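# Hang the ball-filled basket on the stand's peg

## Task

Lift the shallow basket by its cord loop and leave it hanging from the peg on the stand; the task counts as done only if every ball is still inside the basket at the end.

## Robot and tools

Robot: two arms, left_arm and right_arm, each with a two-finger gripper and a wrist camera. Base roots in the scene frame: left_arm at (-0.049, +0.296, +0.005) m, right_arm at (-0.007, -0.370, +0.045) m, each turned only slightly about z. Note that arm names do not match image sides.

Frame: every position, orientation, velocity and offset uses the scene frame. Its origin sits at table-top height, halfway between the nominal bases. +x points out over the table, +y toward the left_arm side, +z up. Rotations of a gripper pivot about its Hand target position. On each gripper, the fingers extend along local +z and separate along local y. The reported end_effector_position is the point between the finger pads, roughly 1 cm short of the tips. Reported poses can be a few cm off, more when the arm reaches far.

Row layout (shared by execute_actions and move): one flat list of 14 numbers covering both arms, each in [-1, 1]. First left_arm: dx, dy, dz, rx, ry, rz, opening; then right_arm in the same order. dx..rz are offsets, not poses: they are measured from that arm's Hand target as it stood when the action or move began, along scene axes. 1.0 equals 0.6 m for dx/dy/dz and 180 degrees for rotation; rx, ry, rz form a single rotation vector. Opening is absolute: +1 fully open (0.094 m), -1 closed. An arm you want to stay put gets six zeros plus its current opening command (a 0 opening is a real command, half open).

execute_actions(actions, cameras): actions is a list of actions; each action is a list of up to 15 rows, one per 1/30 s step; if fewer rows, the last one repeats to fill 15. All rows in one action count from that action's start pose, so repeating an offset in a new action moves the arm further. Images are returned only when actions is [] or cameras names them ("all" or a list of names; a wrong name invalidates the call).

move(target, speed, blend, opening_speed, grip_force, blocking, cameras): drives each gripper in a straight line toward target, which is one 14-number row or a list of up to 15 rows; every row is an offset from the same starting Hand targets, not from the previous row. speed: path top speed in m/s, 0.002 to 2.9, default 0.25 (turning up to twice that in rad/s); one value or one per target. blend: corner rounding in metres per target; 0 means stop at each. opening_speed: rate of opening change per second on the -1..+1 scale, at least 0.2; use it to close gently. grip_force: newtons per finger pad, 10 to 50, one value or one per arm; it persists; lower values close slowly. blocking=false returns early while the move continues. Paths ignore obstacles and the other arm, last at most 10 s, and the gripper lags and can overshoot at speed. Result adds a move: line (done, off_target, moving, held, fault, plus limits=paced or limits=held). done means at rest within 10 mm and 2 degrees; neither done nor off_target tells you about contact.

wait(seconds 0 to 10): lets time pass holding commands; a running move continues. stop(): brakes a running move. zoom_image(camera, region): camera is cam_high, cam_low, cam_left_wrist or cam_right_wrist; region [x0, y0, x1, y1] in pixels of that camera's latest image, origin top-left, at most 504 by 504. read_manual(section="licences") gives licence texts only. finished_scene(scene): ends the current scene irreversibly; pass the current scene's number; the basket must stay hung with the robot let go.

Cameras: all four images are 896x504, returned in order cam_high, cam_low, cam_left_wrist, cam_right_wrist.

Reading results: Hand target is the last commanded pose after clipping, and the base for the next offsets. Grippers often rest short of it due to friction and weight; resend or add the missing distance. Each step the commanded orientation is limited to 40 degrees from the measured one. grip_measured is the finger opening on the command scale, reading slightly wide when empty and narrower than a held hard part. Joint velocities 'within noise' means still. Joint torques include the arm's own weight, have per-unit offsets, and numbers 1 to 3 wrap at ±28 N m. Tool commands shows current gripper commands. Step readings list intermediate positions for execute_actions calls only. Motor temperature: MOTOR HOT at 75 °C, a fault folding that arm away at 90 °C, collapse at 100 °C; holding loads, stretching out or pushing at unreachable poses heats motors.

Avoid: collisions or pressing between the two arms, grippers or wrist cameras; closing one gripper on the other's fingers; hard or fast contact with the stand, table or heavy objects; letting the basket or balls drop, spill or leave the table; strain on camera cables; paths passing near an arm's own base (go around it). A blocked arm keeps pushing until you command its target back past the gripper. Open well above grip_measured to release. Objects may occasionally be nudged by outside disturbances.

Each tool is called after "Call:" by a JSON object that holds its "name" and its "arguments".

## Session

Call:
{"name": "execute_actions", "arguments": {"actions": []}}

Scene clock: 0.00 s.
left_arm: end_effector_position=(+0.3512, +0.2478, +0.1116) grip_measured=+1.000 end_effector_quat_wxyz=(+0.602, +0.089, +0.792, -0.054) | right_arm: end_effector_position=(+0.4038, -0.4179, +0.1702) grip_measured=+1.000 end_effector_quat_wxyz=(+0.592, +0.124, +0.786, -0.127)
Joint positions: left_arm=[-0.041 1.572 0.362 0.935 0.134 0.061 0.094] | right_arm=[0.067 1.551 0.464 0.793 0.406 0.065 0.094]
Joint velocities: within noise
Joint torques (N m): no reading
Motor temperatures (°C): left_arm=[29 27 33 34 26 25 24] | right_arm=[27 24 37 31 26 24 26]
Heat: left arm: 34 °C; right arm: 37 °C.
Hand target: left_arm +0.3549, +0.2474, +0.1229; +0.616, +0.090, +0.781, -0.054 | right_arm +0.4049, -0.4186, +0.1745; +0.596, +0.126, +0.783, -0.128
Tool commands: left_gripper/opening=+1.0 right_gripper/opening=+1.0

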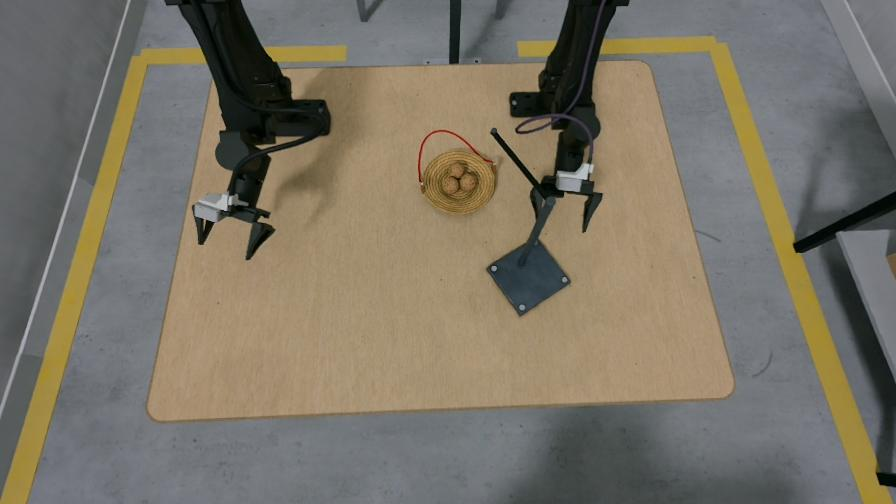

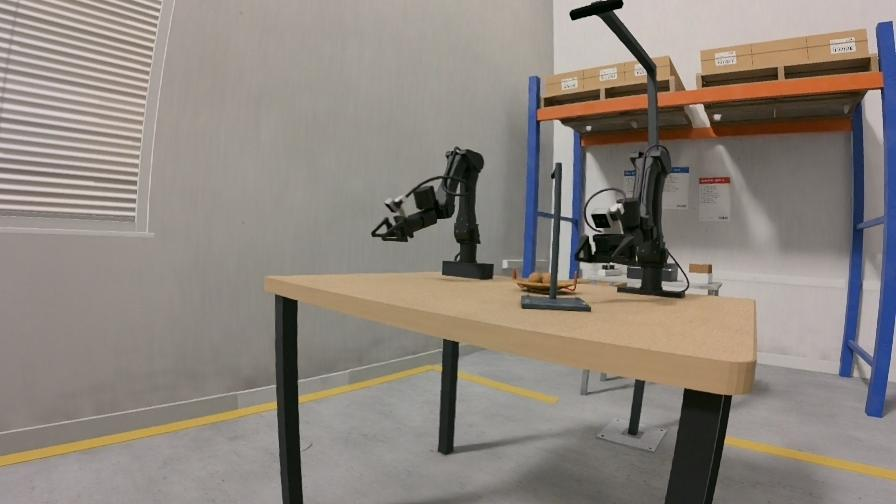

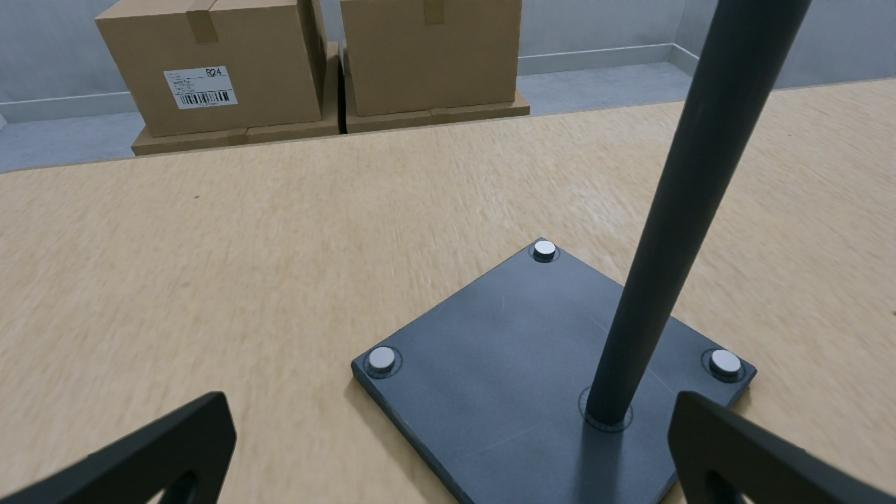

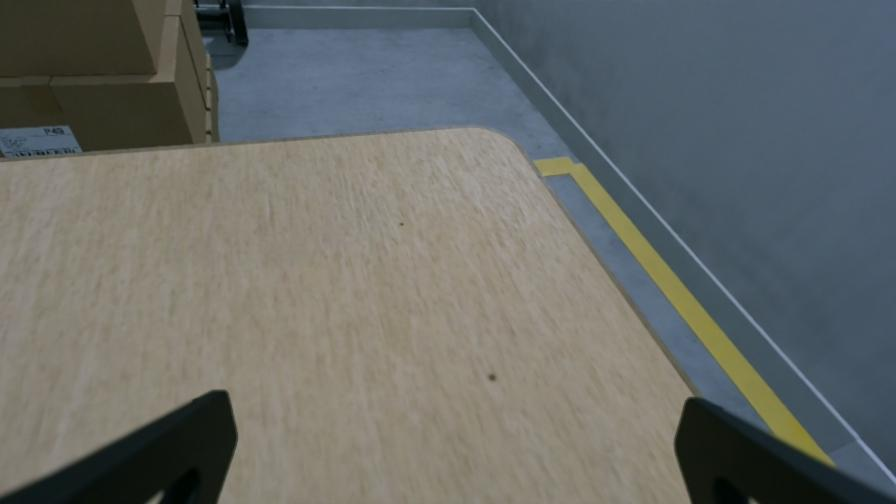

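Call:
{"name": "zoom_image", "arguments": {"camera": "cam_high", "region": [390, 100, 610, 330]}}

Call:
{"name": "zoom_image", "arguments": {"camera": "cam_low", "region": [490, 150, 670, 320]}}

Scaled by 2.191 from the camera's 896x504 image, which has a finer 1280x720 frame.

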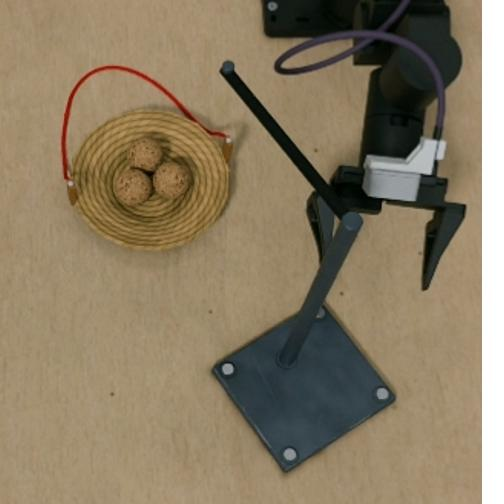

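Scaled by 2.800 from the camera's 896x504 image, which has a finer 1280x720 frame.

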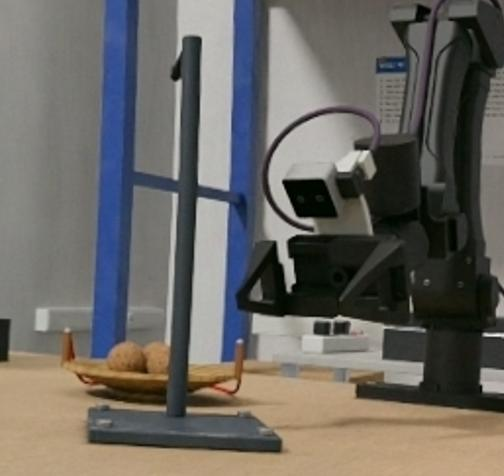

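Call:
{"name": "move", "arguments": {"target": [[-0.28,0.05,0.2,0,0,0,1,0,0,0,0,0,0,1],[-0.59,-0.345,0.04,0.188,0.229,-0.296,1,0,0,0,0,0,0,1]], "blend": [0.04,0], "cameras": ["all"]}}

Scene clock: 55.40 s.
left_arm: end_effector_position=(+0.0014, +0.0544, +0.1326) grip_measured=+1.000 end_effector_quat_wxyz=(+0.160, +0.558, +0.808, -0.103) | right_arm: end_effector_position=(+0.4038, -0.4179, +0.1702) grip_measured=+1.000 end_effector_quat_wxyz=(+0.592, +0.124, +0.786, -0.127)
Joint positions: left_arm=[-1.418 1.114 0.895 -0.98 -0.098 -0.212 0.094] | right_arm=[0.067 1.551 0.464 0.793 0.406 0.065 0.094]
Joint torques (N m): left_arm=[-0.75 -2.73 10.76 1.04 -0.05 0.03] | right_arm=[-0.01 -5.24 4.48 1.61 0.13 -0.04]
Heat: left arm: 38 °C; right arm: 37 °C.
Hand target: left_arm +0.0009, +0.0404, +0.1469; +0.178, +0.560, +0.800, -0.124 | right_arm +0.4049, -0.4186, +0.1745; +0.596, +0.126, +0.783, -0.128
Off the commanded pose: left_arm 0.020 m, 3 deg | right_arm 0.005 m, 1 deg.
move: off_target (left_arm)

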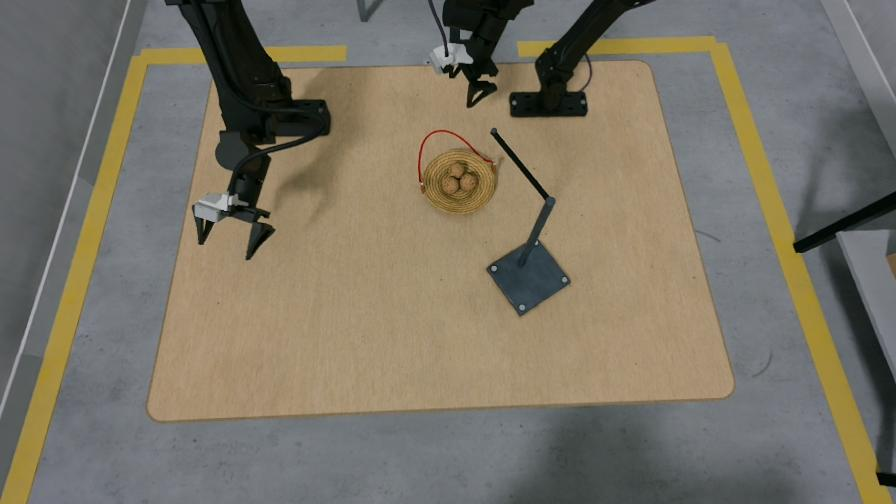

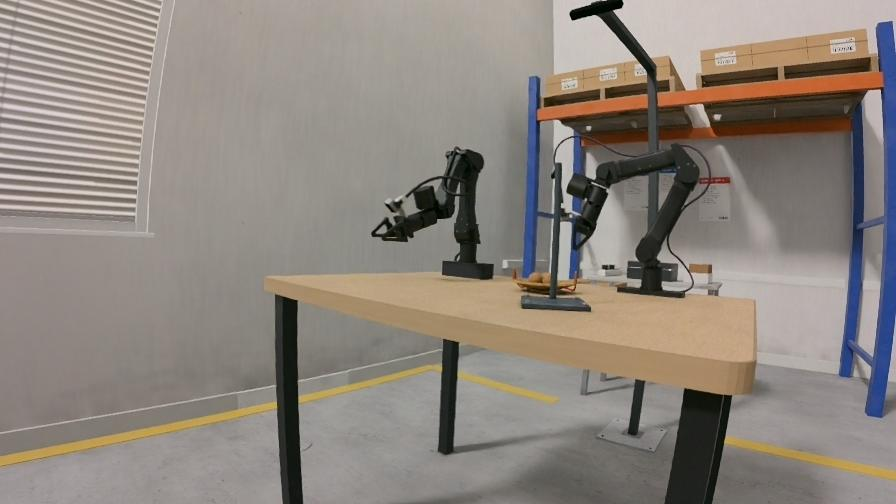

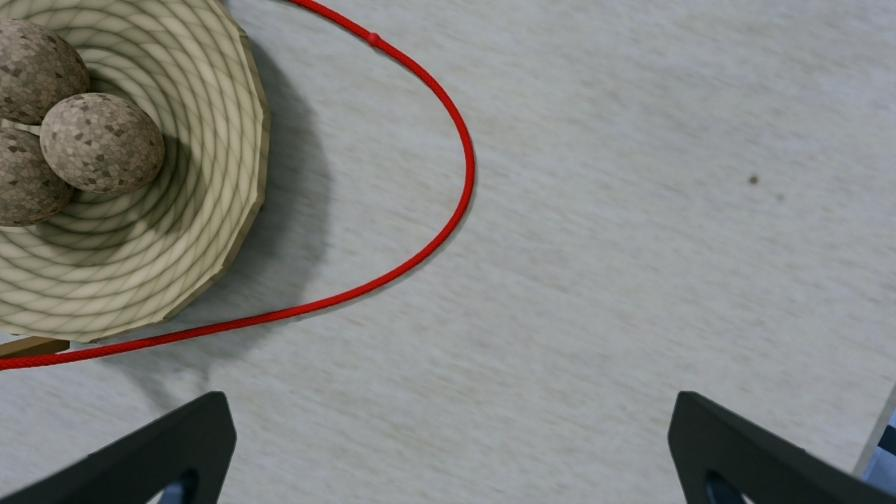

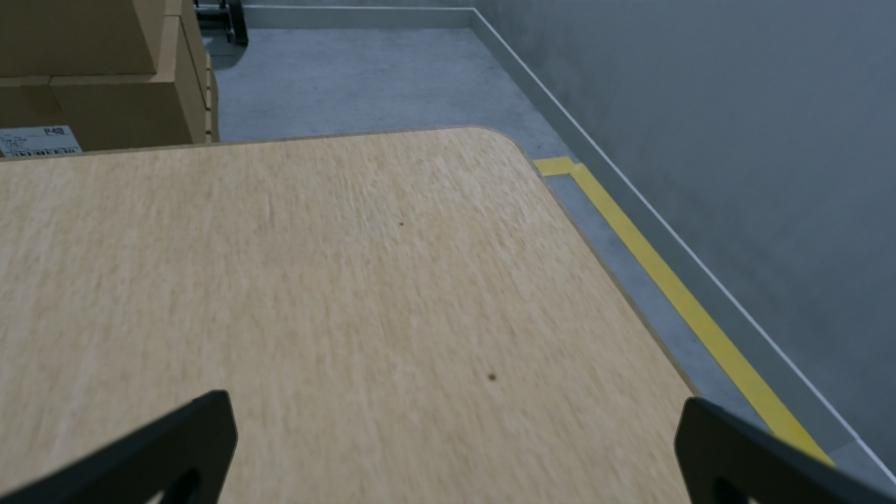

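Call:
{"name": "move", "arguments": {"target": [0.024,-0.112,-0.163,0,0,0,-0.2,0,0,0,0,0,0,1], "speed": 0.15, "cameras": ["cam_left_wrist"]}}

Scene clock: 70.80 s.
left_arm: end_effector_position=(+0.0125, -0.0228, +0.0497) grip_measured=-0.198 end_effector_quat_wxyz=(+0.172, +0.561, +0.801, -0.119) | right_arm: end_effector_position=(+0.4038, -0.4179, +0.1702) grip_measured=+1.000 end_effector_quat_wxyz=(+0.592, +0.124, +0.786, -0.127)
Joint positions: left_arm=[-1.41 1.48 0.8 -0.478 -0.088 -0.191 0.038] | right_arm=[0.067 1.551 0.464 0.793 0.406 0.065 0.094]
Joint torques (N m): left_arm=[0.61 -5.12 6.38 1.15 -0.06 0.04] | right_arm=[-0.03 -5.27 4.53 1.61 0.13 -0.02]
Heat: left arm: 37 °C; right arm: 37 °C.
Hand target: left_arm +0.0153, -0.0267, +0.0491; +0.178, +0.559, +0.800, -0.124 | right_arm +0.4049, -0.4186, +0.1745; +0.596, +0.126, +0.783, -0.128
Off the commanded pose: left_arm 0.005 m, 1 deg | right_arm 0.005 m, 1 deg.
move: done
Images, in order (width x height): cam_left_wrist 896x504.

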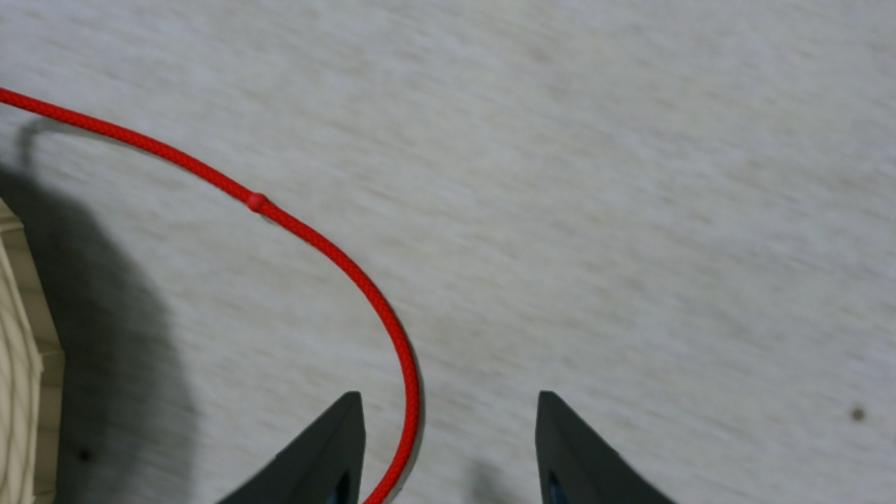

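Call:
{"name": "move", "arguments": {"target": [0.009,0.02,-0.052,0,0,0,-0.2,0,0,0,0,0,0,1], "speed": 0.06, "cameras": ["cam_left_wrist"]}}

Scene clock: 79.57 s.
left_arm: end_effector_position=(+0.0182, -0.0114, +0.0187) grip_measured=-0.198 end_effector_quat_wxyz=(+0.172, +0.560, +0.801, -0.119) | right_arm: end_effector_position=(+0.4038, -0.4179, +0.1702) grip_measured=+1.000 end_effector_quat_wxyz=(+0.592, +0.124, +0.786, -0.127)
Joint positions: left_arm=[-1.381 1.508 0.683 -0.331 -0.077 -0.165 0.038] | right_arm=[0.067 1.551 0.464 0.793 0.406 0.065 0.094]
Joint torques (N m): left_arm=[0.59 -4.94 5.91 1.16 -0.05 0.05] | right_arm=[-0.02 -5.23 4.52 1.61 0.14 -0.03]
Heat: left arm: 37 °C; right arm: 37 °C.
Hand target: left_arm +0.0207, -0.0148, +0.0180; +0.178, +0.559, +0.800, -0.124 | right_arm +0.4049, -0.4186, +0.1745; +0.596, +0.126, +0.783, -0.128
Off the commanded pose: left_arm 0.004 m, 1 deg | right_arm 0.005 m, 1 deg.
move: done
Images, in order (width x height): cam_left_wrist 896x504.

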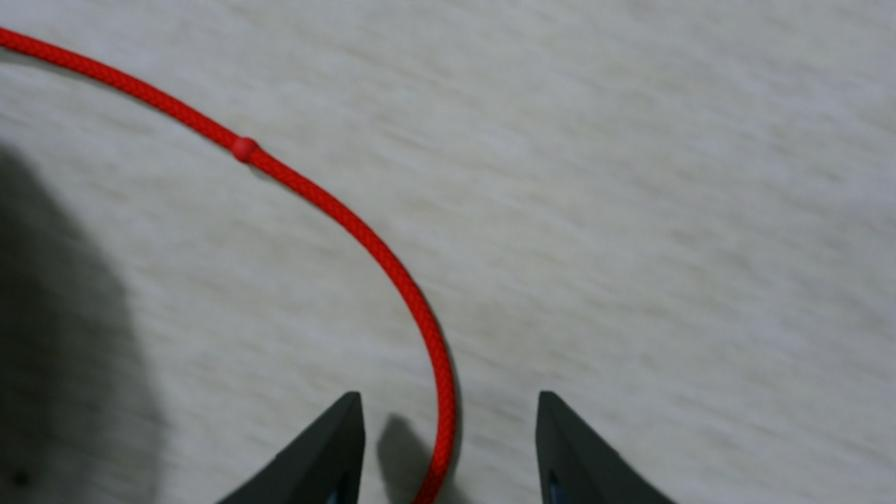

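Call:
{"name": "move", "arguments": {"target": [0.0,-0.004,-0.009,0,0,0,-0.2,0,0,0,0,0,0,1], "speed": 0.03, "cameras": ["cam_left_wrist"]}}

Call:
{"name": "move", "arguments": {"target": [0,0,0,0,0,0,-1,0,0,0,0,0,0,1], "opening_speed": 0.5, "cameras": ["cam_left_wrist"]}}

Scene clock: 83.03 s.
left_arm: end_effector_position=(+0.0188, -0.0152, +0.0146) grip_measured=-0.198 end_effector_quat_wxyz=(+0.174, +0.560, +0.801, -0.120) | right_arm: end_effector_position=(+0.4038, -0.4179, +0.1702) grip_measured=+1.000 end_effector_quat_wxyz=(+0.592, +0.124, +0.786, -0.127)
Joint positions: left_arm=[-1.381 1.531 0.683 -0.303 -0.077 -0.165 0.038] | right_arm=[0.067 1.551 0.464 0.793 0.406 0.065 0.094]
Joint torques (N m): left_arm=[0.43 -5.04 5.5 1.17 -0.05 0.04] | right_arm=[-0.03 -5.2 4.49 1.61 0.13 -0.04]
Heat: left arm: 37 °C; right arm: 37 °C.
Hand target: left_arm +0.0208, -0.0173, +0.0126; +0.178, +0.559, +0.800, -0.124 | right_arm +0.4049, -0.4186, +0.1745; +0.596, +0.126, +0.783, -0.128
Off the commanded pose: left_arm 0.003 m, 1 deg | right_arm 0.005 m, 1 deg.
move: done
Images, in order (width x height): cam_left_wrist 896x504.

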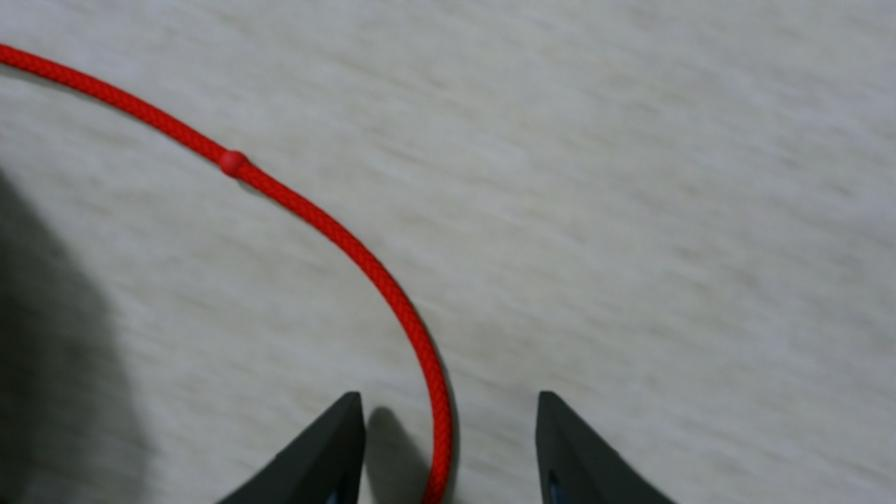

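Scene clock: 84.87 s.
left_arm: end_effector_position=(+0.0193, -0.0186, +0.0162) grip_measured=-0.988 end_effector_quat_wxyz=(+0.179, +0.559, +0.800, -0.126) | right_arm: end_effector_position=(+0.4038, -0.4179, +0.1702) grip_measured=+1.000 end_effector_quat_wxyz=(+0.592, +0.124, +0.786, -0.127)
Joint positions: left_arm=[-1.381 1.531 0.683 -0.288 -0.076 -0.165 0.001] | right_arm=[0.067 1.551 0.464 0.793 0.406 0.065 0.094]
Joint torques (N m): left_arm=[0.44 -5.07 5.5 1.04 -0.05 0.04] | right_arm=[-0.03 -5.26 4.51 1.62 0.15 -0.02]
Heat: left arm: 37 °C; right arm: 37 °C.
Hand target: left_arm +0.0207, -0.0173, +0.0126; +0.178, +0.559, +0.800, -0.125 | right_arm +0.4049, -0.4186, +0.1745; +0.596, +0.126, +0.783, -0.128
Off the commanded pose: left_arm 0.004 m, 0 deg | right_arm 0.005 m, 1 deg.
move: done
Images, in order (width x height): cam_left_wrist 896x504.

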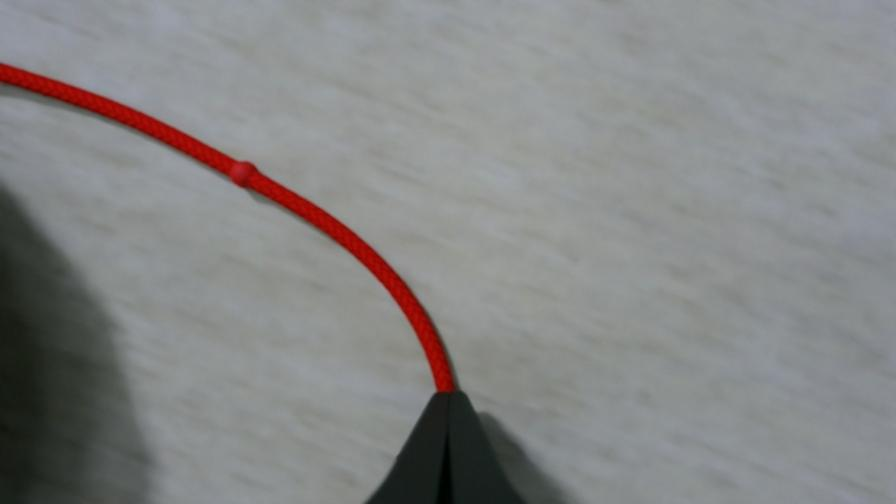

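Call:
{"name": "move", "arguments": {"target": [0.03,0.015,0.09,0,0,0,-1,0,0,0,0,0,0,1], "speed": 0.08, "cameras": ["cam_left_wrist"]}}

Scene clock: 91.17 s.
left_arm: end_effector_position=(+0.0343, +0.0036, +0.0481) grip_measured=-0.988 end_effector_quat_wxyz=(+0.157, +0.563, +0.805, -0.105) | right_arm: end_effector_position=(+0.4038, -0.4179, +0.1702) grip_measured=+1.000 end_effector_quat_wxyz=(+0.592, +0.124, +0.786, -0.127)
Joint positions: left_arm=[-1.301 1.427 0.764 -0.531 -0.045 -0.093 0.001] | right_arm=[0.067 1.551 0.464 0.793 0.406 0.065 0.094]
Joint torques (N m): left_arm=[0.54 -7.41 9.76 0.81 -0.01 0.06] | right_arm=[-0.02 -5.23 4.53 1.61 0.14 -0.04]
Heat: left arm: 36 °C; right arm: 37 °C.
Hand target: left_arm +0.0387, -0.0082, +0.0665; +0.178, +0.559, +0.800, -0.124 | right_arm +0.4049, -0.4186, +0.1745; +0.596, +0.126, +0.783, -0.128
Off the commanded pose: left_arm 0.022 m, 3 deg | right_arm 0.005 m, 1 deg.
move: off_target (left_arm)
Images, in order (width x height): cam_left_wrist 896x504.

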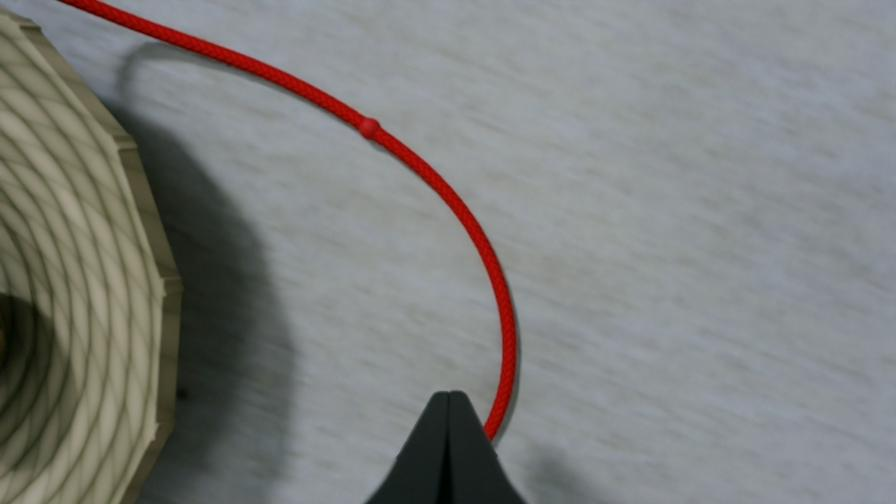

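Call:
{"name": "move", "arguments": {"target": [-0.0295,-0.0113,-0.0525,0.115,0.042,0,-0.5,0,0,0,0,0,0,1], "speed": 0.1, "cameras": ["cam_left_wrist"]}}

Scene clock: 104.07 s.
left_arm: end_effector_position=(+0.0222, -0.0050, +0.0298) grip_measured=-0.502 end_effector_quat_wxyz=(+0.016, +0.573, +0.819, -0.007) | right_arm: end_effector_position=(+0.4038, -0.4179, +0.1702) grip_measured=+1.000 end_effector_quat_wxyz=(+0.592, +0.124, +0.786, -0.127)
Joint positions: left_arm=[-1.327 1.764 1.106 -0.88 -0.012 -0.127 0.023] | right_arm=[0.067 1.551 0.464 0.793 0.406 0.065 0.094]
Joint torques (N m): left_arm=[-0.81 -6.95 9.28 0.21 0.01 -0.1] | right_arm=[-0.03 -5.22 4.52 1.61 0.14 -0.04]
Heat: left arm: 36 °C; right arm: 37 °C.
Hand target: left_arm +0.0210, -0.0151, +0.0350; +0.022, +0.573, +0.819, -0.015 | right_arm +0.4049, -0.4186, +0.1745; +0.596, +0.126, +0.783, -0.128
Off the commanded pose: left_arm 0.011 m, 1 deg | right_arm 0.005 m, 1 deg.
move: off_target (left_arm)
Images, in order (width x height): cam_left_wrist 896x504.

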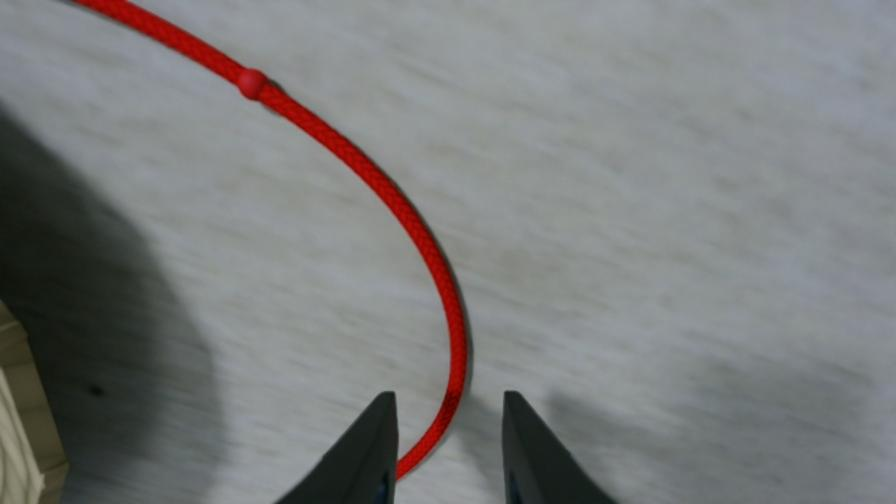

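Call:
{"name": "move", "arguments": {"target": [[-0.001,-0.015,-0.017,0,0,0,-0.5,0,0,0,0,0,0,1],[-0.001,-0.015,-0.032,0,0,0,-0.5,0,0,0,0,0,0,1]], "speed": 0.04, "cameras": ["cam_left_wrist"]}}

Scene clock: 109.07 s.
left_arm: end_effector_position=(+0.0218, -0.0145, +0.0157) grip_measured=-0.502 end_effector_quat_wxyz=(+0.014, +0.573, +0.820, -0.005) | right_arm: end_effector_position=(+0.4038, -0.4179, +0.1702) grip_measured=+1.000 end_effector_quat_wxyz=(+0.592, +0.124, +0.786, -0.127)
Joint positions: left_arm=[-1.335 1.824 1.12 -0.839 -0.012 -0.135 0.023] | right_arm=[0.067 1.551 0.464 0.793 0.406 0.065 0.094]
Joint torques (N m): left_arm=[-0.8 -7.31 7.17 0.48 0.01 -0.09] | right_arm=[-0.03 -5.26 4.52 1.61 0.13 -0.03]
Heat: left arm: 36 °C; right arm: 37 °C.
Hand target: left_arm +0.0204, -0.0240, +0.0158; +0.022, +0.573, +0.819, -0.015 | right_arm +0.4049, -0.4186, +0.1745; +0.596, +0.126, +0.783, -0.128
Off the commanded pose: left_arm 0.010 m, 1 deg | right_arm 0.005 m, 1 deg.
move: done
Images, in order (width x height): cam_left_wrist 896x504.

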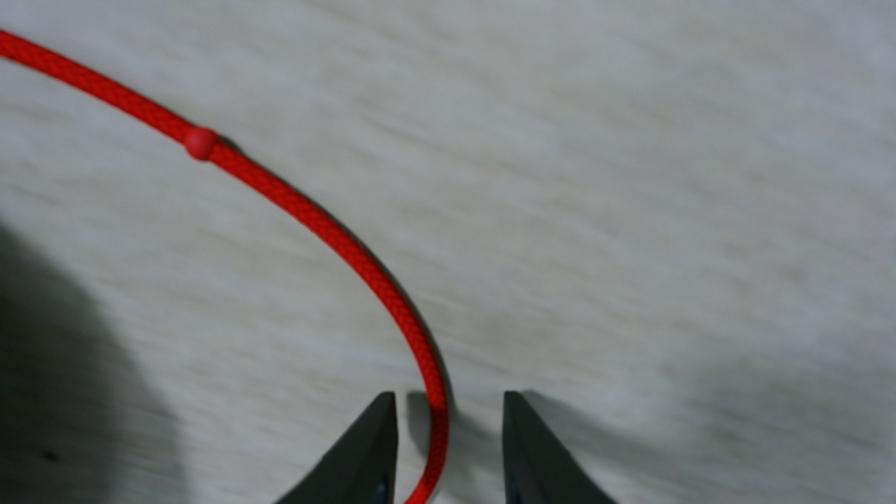

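Down ~5 mm more, then close.

Call:
{"name": "move", "arguments": {"target": [0,0.002,-0.008,0,0,0,-0.5,0,0,0,0,0,0,1], "speed": 0.02, "cameras": ["cam_left_wrist"]}}

Scene clock: 111.80 s.
left_arm: end_effector_position=(+0.0228, -0.0194, +0.0159) grip_measured=-0.502 end_effector_quat_wxyz=(+0.022, +0.573, +0.819, -0.012) | right_arm: end_effector_position=(+0.4038, -0.4179, +0.1702) grip_measured=+1.000 end_effector_quat_wxyz=(+0.592, +0.124, +0.786, -0.127)
Joint positions: left_arm=[-1.335 1.824 1.12 -0.819 -0.012 -0.135 0.023] | right_arm=[0.067 1.551 0.464 0.793 0.406 0.065 0.094]
Joint torques (N m): left_arm=[-0.73 -6.99 5.75 0.47 -0.01 -0.09] | right_arm=[-0.02 -5.23 4.52 1.61 0.13 -0.03]
Heat: left arm: 36 °C; right arm: 37 °C.
Hand target: left_arm +0.0204, -0.0228, +0.0110; +0.022, +0.573, +0.819, -0.015 | right_arm +0.4049, -0.4186, +0.1745; +0.596, +0.126, +0.783, -0.128
Off the commanded pose: left_arm 0.006 m, 0 deg | right_arm 0.005 m, 1 deg.
move: done
Images, in order (width x height): cam_left_wrist 896x504.

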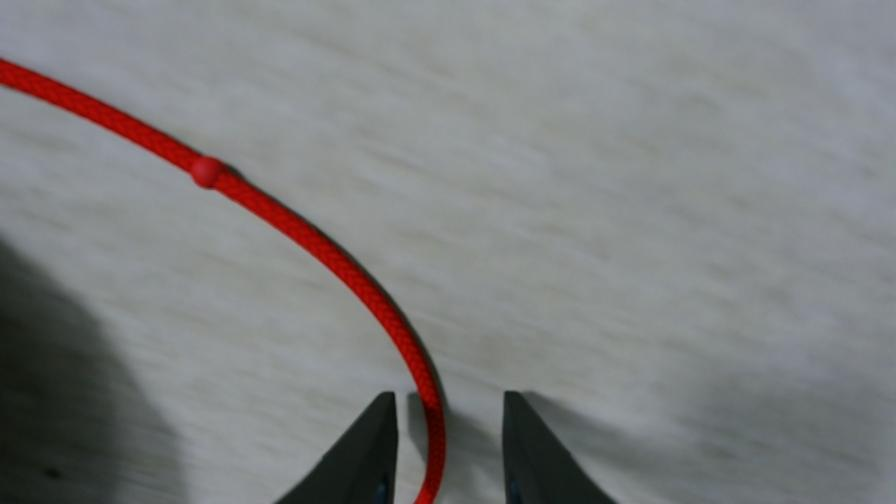

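Call:
{"name": "move", "arguments": {"target": [0,0.006,-0.011,0,0,0,-0.5,0,0,0,0,0,0,1], "speed": 0.02, "cameras": ["cam_left_wrist"]}}

Scene clock: 114.43 s.
left_arm: end_effector_position=(+0.0221, -0.0167, +0.0103) grip_measured=-0.502 end_effector_quat_wxyz=(+0.021, +0.573, +0.819, -0.012) | right_arm: end_effector_position=(+0.4038, -0.4179, +0.1702) grip_measured=+1.000 end_effector_quat_wxyz=(+0.592, +0.124, +0.786, -0.127)
Joint positions: left_arm=[-1.335 1.826 1.098 -0.797 -0.011 -0.135 0.023] | right_arm=[0.067 1.551 0.464 0.793 0.406 0.065 0.094]
Joint torques (N m): left_arm=[-0.51 -7.1 5.12 0.56 0 -0.05] | right_arm=[-0.03 -5.26 4.49 1.6 0.13 -0.04]
Heat: left arm: 35 °C; right arm: 37 °C.
Hand target: left_arm +0.0205, -0.0192, +0.0045; +0.022, +0.573, +0.819, -0.015 | right_arm +0.4049, -0.4186, +0.1745; +0.596, +0.126, +0.783, -0.128
Off the commanded pose: left_arm 0.007 m, 0 deg | right_arm 0.005 m, 1 deg.
move: done
Images, in order (width x height): cam_left_wrist 896x504.

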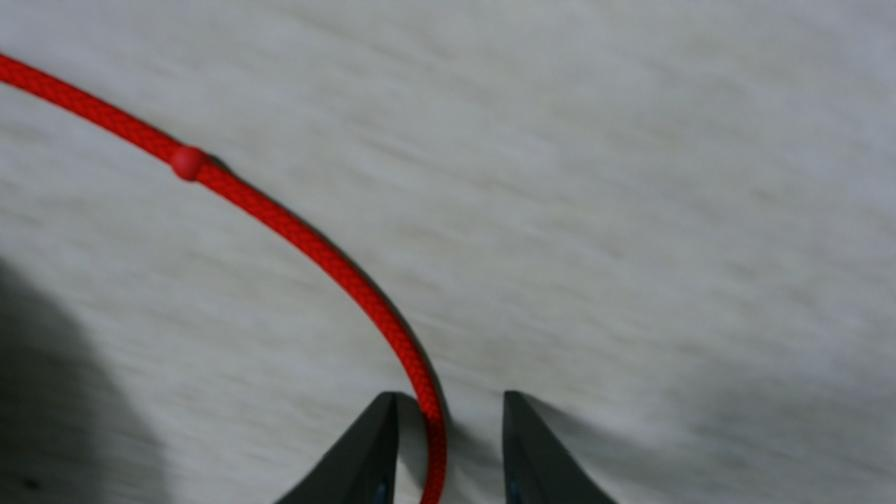

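Call:
{"name": "move", "arguments": {"target": [0,0.0,0,0,0,0,-1,0,0,0,0,0,0,1], "opening_speed": 0.4}}

Call:
{"name": "move", "arguments": {"target": [0.03,0.015,0.1,0,0,0,-1,0,0,0,0,0,0,1], "speed": 0.08, "cameras": ["cam_left_wrist"]}}

Scene clock: 118.17 s.
left_arm: end_effector_position=(+0.0216, -0.0188, +0.0103) grip_measured=-0.949 end_effector_quat_wxyz=(+0.022, +0.573, +0.819, -0.016) | right_arm: end_effector_position=(+0.4038, -0.4179, +0.1702) grip_measured=+1.000 end_effector_quat_wxyz=(+0.592, +0.124, +0.786, -0.127)
Joint positions: left_arm=[-1.335 1.826 1.098 -0.789 -0.006 -0.135 0.002] | right_arm=[0.067 1.551 0.464 0.793 0.406 0.065 0.094]
Joint torques (N m): left_arm=[-0.51 -7.12 5.07 0.49 -0.06 -0.06] | right_arm=[-0.05 -5.26 4.49 1.61 0.13 -0.03]
Heat: left arm: 35 °C; right arm: 37 °C.
Hand target: left_arm +0.0205, -0.0192, +0.0045; +0.022, +0.573, +0.819, -0.015 | right_arm +0.4049, -0.4186, +0.1745; +0.596, +0.126, +0.783, -0.128
Off the commanded pose: left_arm 0.006 m, 0 deg | right_arm 0.005 m, 1 deg.
move: done

Scene clock: 119.67 s.
left_arm: end_effector_position=(+0.0337, +0.0000, +0.0468) grip_measured=-0.951 end_effector_quat_wxyz=(-0.001, +0.573, +0.820, +0.004) | right_arm: end_effector_position=(+0.4038, -0.4179, +0.1702) grip_measured=+1.000 end_effector_quat_wxyz=(+0.592, +0.124, +0.786, -0.127)
Joint positions: left_arm=[-1.283 1.768 1.185 -0.994 -0.006 -0.084 0.002] | right_arm=[0.067 1.551 0.464 0.793 0.406 0.065 0.094]
Joint torques (N m): left_arm=[0.5 -10.76 9.11 0.11 -0.02 0.06] | right_arm=[-0.02 -5.24 4.49 1.62 0.14 -0.02]
Heat: left arm: 35 °C; right arm: 37 °C.
Hand target: left_arm +0.0385, -0.0102, +0.0644; +0.022, +0.573, +0.819, -0.015 | right_arm +0.4049, -0.4186, +0.1745; +0.596, +0.126, +0.783, -0.128
Off the commanded pose: left_arm 0.021 m, 3 deg | right_arm 0.005 m, 1 deg.
move: off_target (left_arm)
Images, in order (width x height): cam_left_wrist 896x504.

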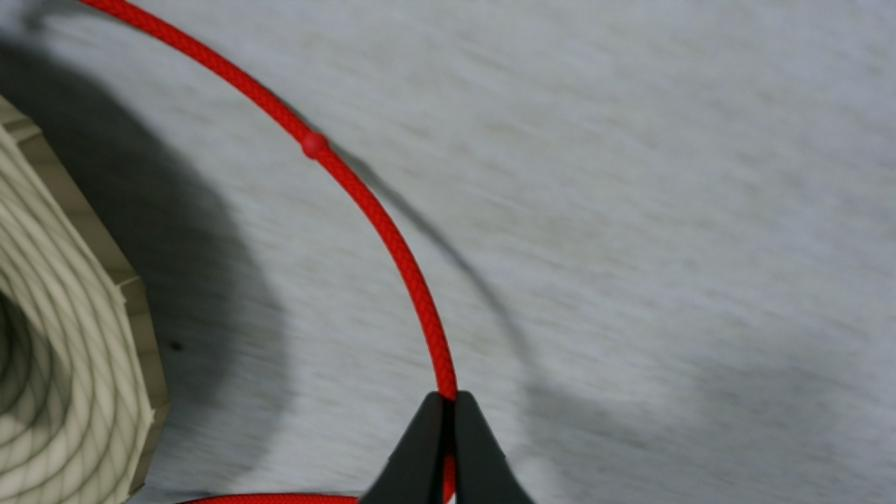

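Call:
{"name": "move", "arguments": {"target": [[0.055,0.025,0.14,0,0,0,-1,0,0,0,0,0,0,1],[0.19,0.075,0.2,0,0,0,-1,0,0,0,0,0,0,1]], "speed": 0.08, "blend": [0.04,0], "cameras": ["all"]}}

Scene clock: 128.40 s.
left_arm: end_effector_position=(+0.1494, +0.0397, +0.1786) grip_measured=-0.951 end_effector_quat_wxyz=(+0.015, +0.571, +0.821, -0.008) | right_arm: end_effector_position=(+0.4038, -0.4179, +0.1702) grip_measured=+1.000 end_effector_quat_wxyz=(+0.592, +0.124, +0.786, -0.127)
Joint positions: left_arm=[-0.89 1.754 1.698 -1.481 0.006 0.305 0.002] | right_arm=[0.067 1.551 0.464 0.793 0.406 0.065 0.094]
Joint torques (N m): left_arm=[0.25 -7.05 9.77 0.2 0.07 0.05] | right_arm=[-0.02 -5.23 4.49 1.61 0.13 -0.03]
Heat: left arm: 35 °C; right arm: 37 °C.
Hand target: left_arm +0.1524, +0.0347, +0.1844; +0.022, +0.573, +0.819, -0.015 | right_arm +0.4049, -0.4186, +0.1745; +0.596, +0.126, +0.783, -0.128
Off the commanded pose: left_arm 0.008 m, 1 deg | right_arm 0.005 m, 1 deg.
move: done

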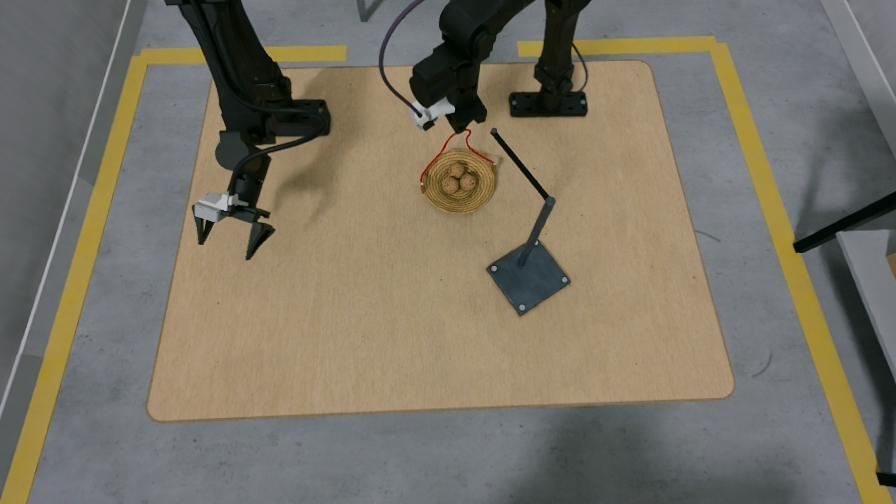

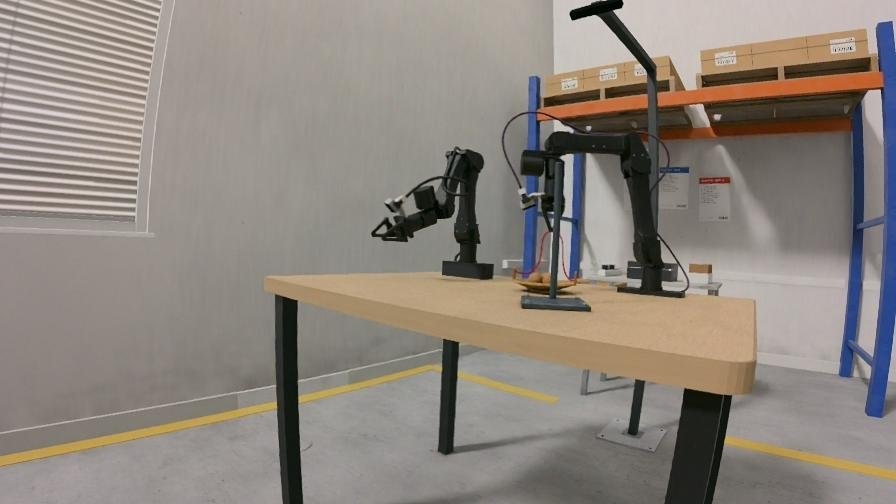

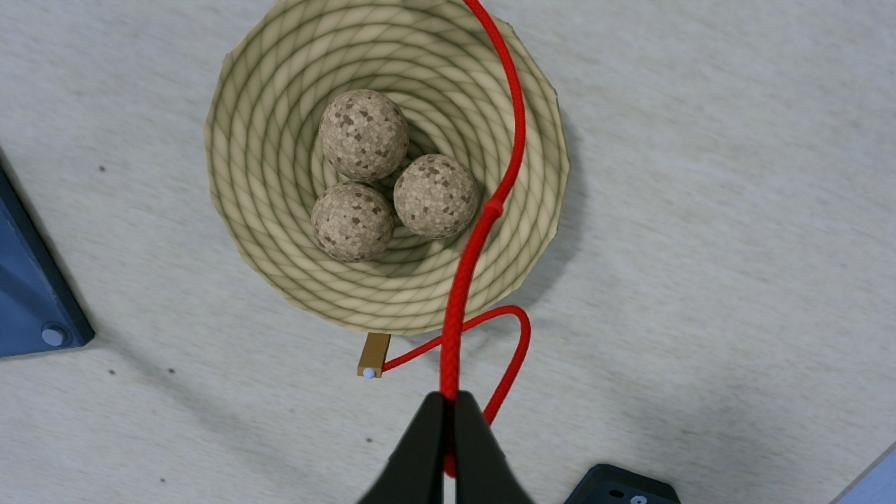

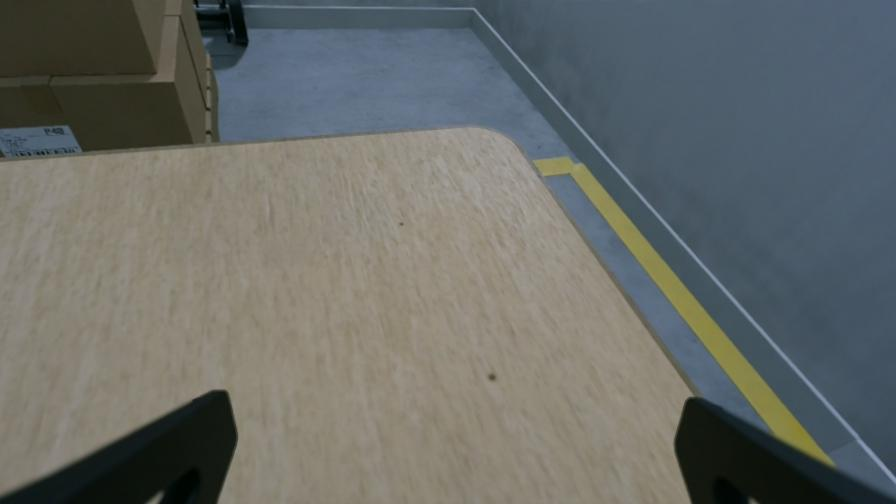

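Call:
{"name": "move", "arguments": {"target": [0.02,0.03,0.08,0,0,0,-1,0,0,0,0,0,0,1], "speed": 0.05, "cameras": ["cam_left_wrist","cam_high","cam_low"]}}

Scene clock: 133.70 s.
left_arm: end_effector_position=(+0.1637, +0.0532, +0.2128) grip_measured=-0.951 end_effector_quat_wxyz=(+0.039, +0.572, +0.819, -0.014) | right_arm: end_effector_position=(+0.4038, -0.4179, +0.1702) grip_measured=+1.000 end_effector_quat_wxyz=(+0.592, +0.124, +0.786, -0.127)
Joint positions: left_arm=[-0.828 1.734 1.812 -1.566 0.008 0.368 0.002] | right_arm=[0.067 1.551 0.464 0.793 0.406 0.065 0.094]
Joint torques (N m): left_arm=[0.54 -10.55 9.35 0.27 0.1 0.08] | right_arm=[-0.03 -5.2 4.49 1.62 0.13 -0.03]
Heat: left arm: 35 °C; right arm: 37 °C.
Hand target: left_arm +0.1645, +0.0528, +0.2324; +0.022, +0.573, +0.819, -0.015 | right_arm +0.4049, -0.4186, +0.1745; +0.596, +0.126, +0.783, -0.128
Off the commanded pose: left_arm 0.020 m, 2 deg | right_arm 0.005 m, 1 deg.
joint sent to its limit (left arm) — joint 4 (wrist pitch), lower limit. The joint targets are off in orientation, not in position.
move: off_target (left_arm)
Images, in order (width x height): cam_high 896x504, cam_low 896x504, cam_left_wrist 896x504.

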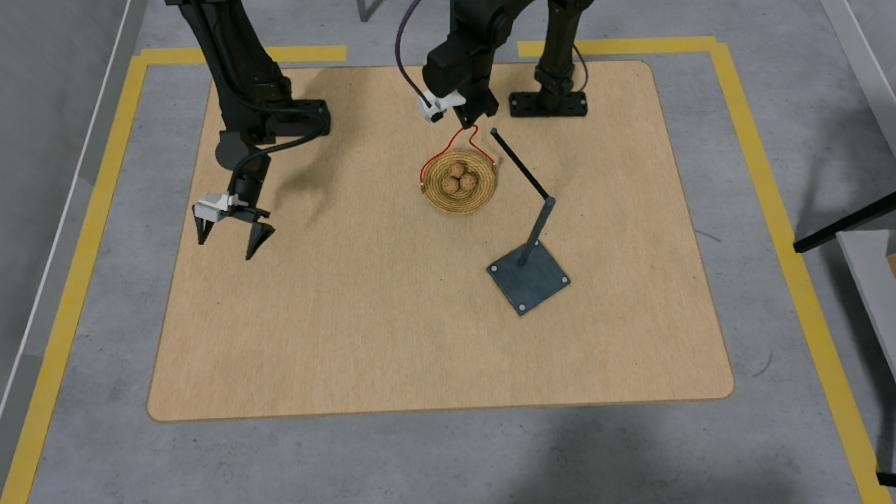

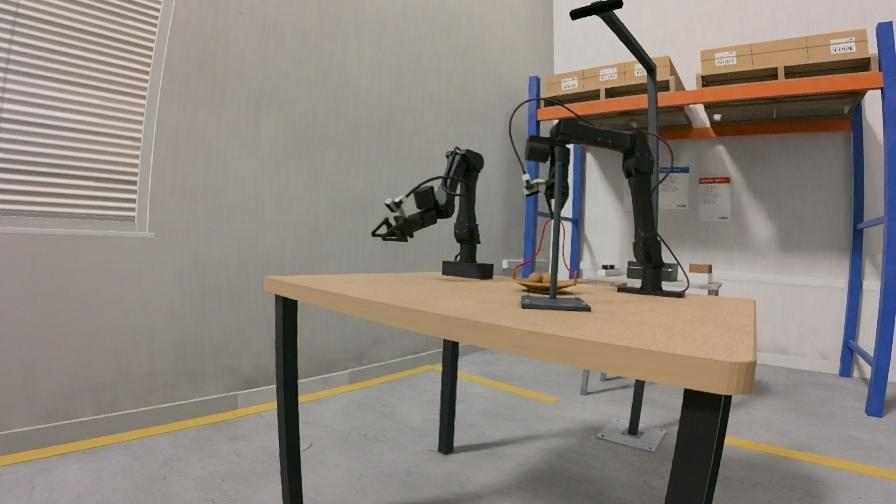

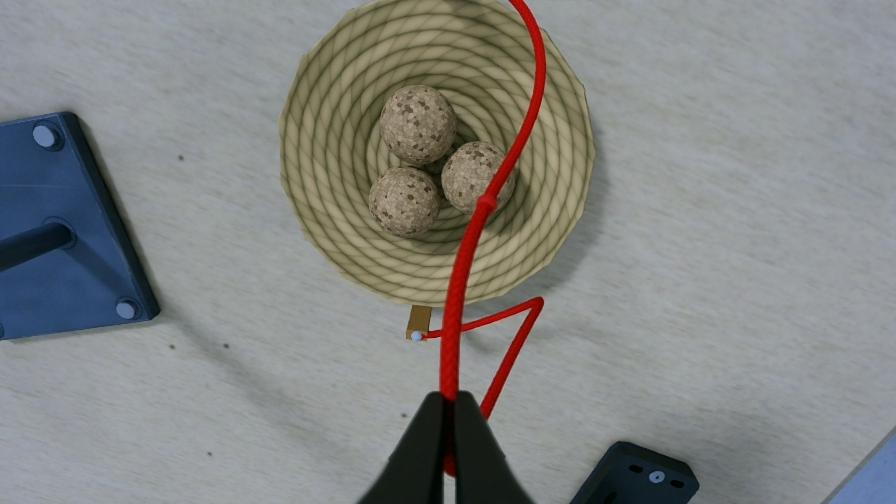

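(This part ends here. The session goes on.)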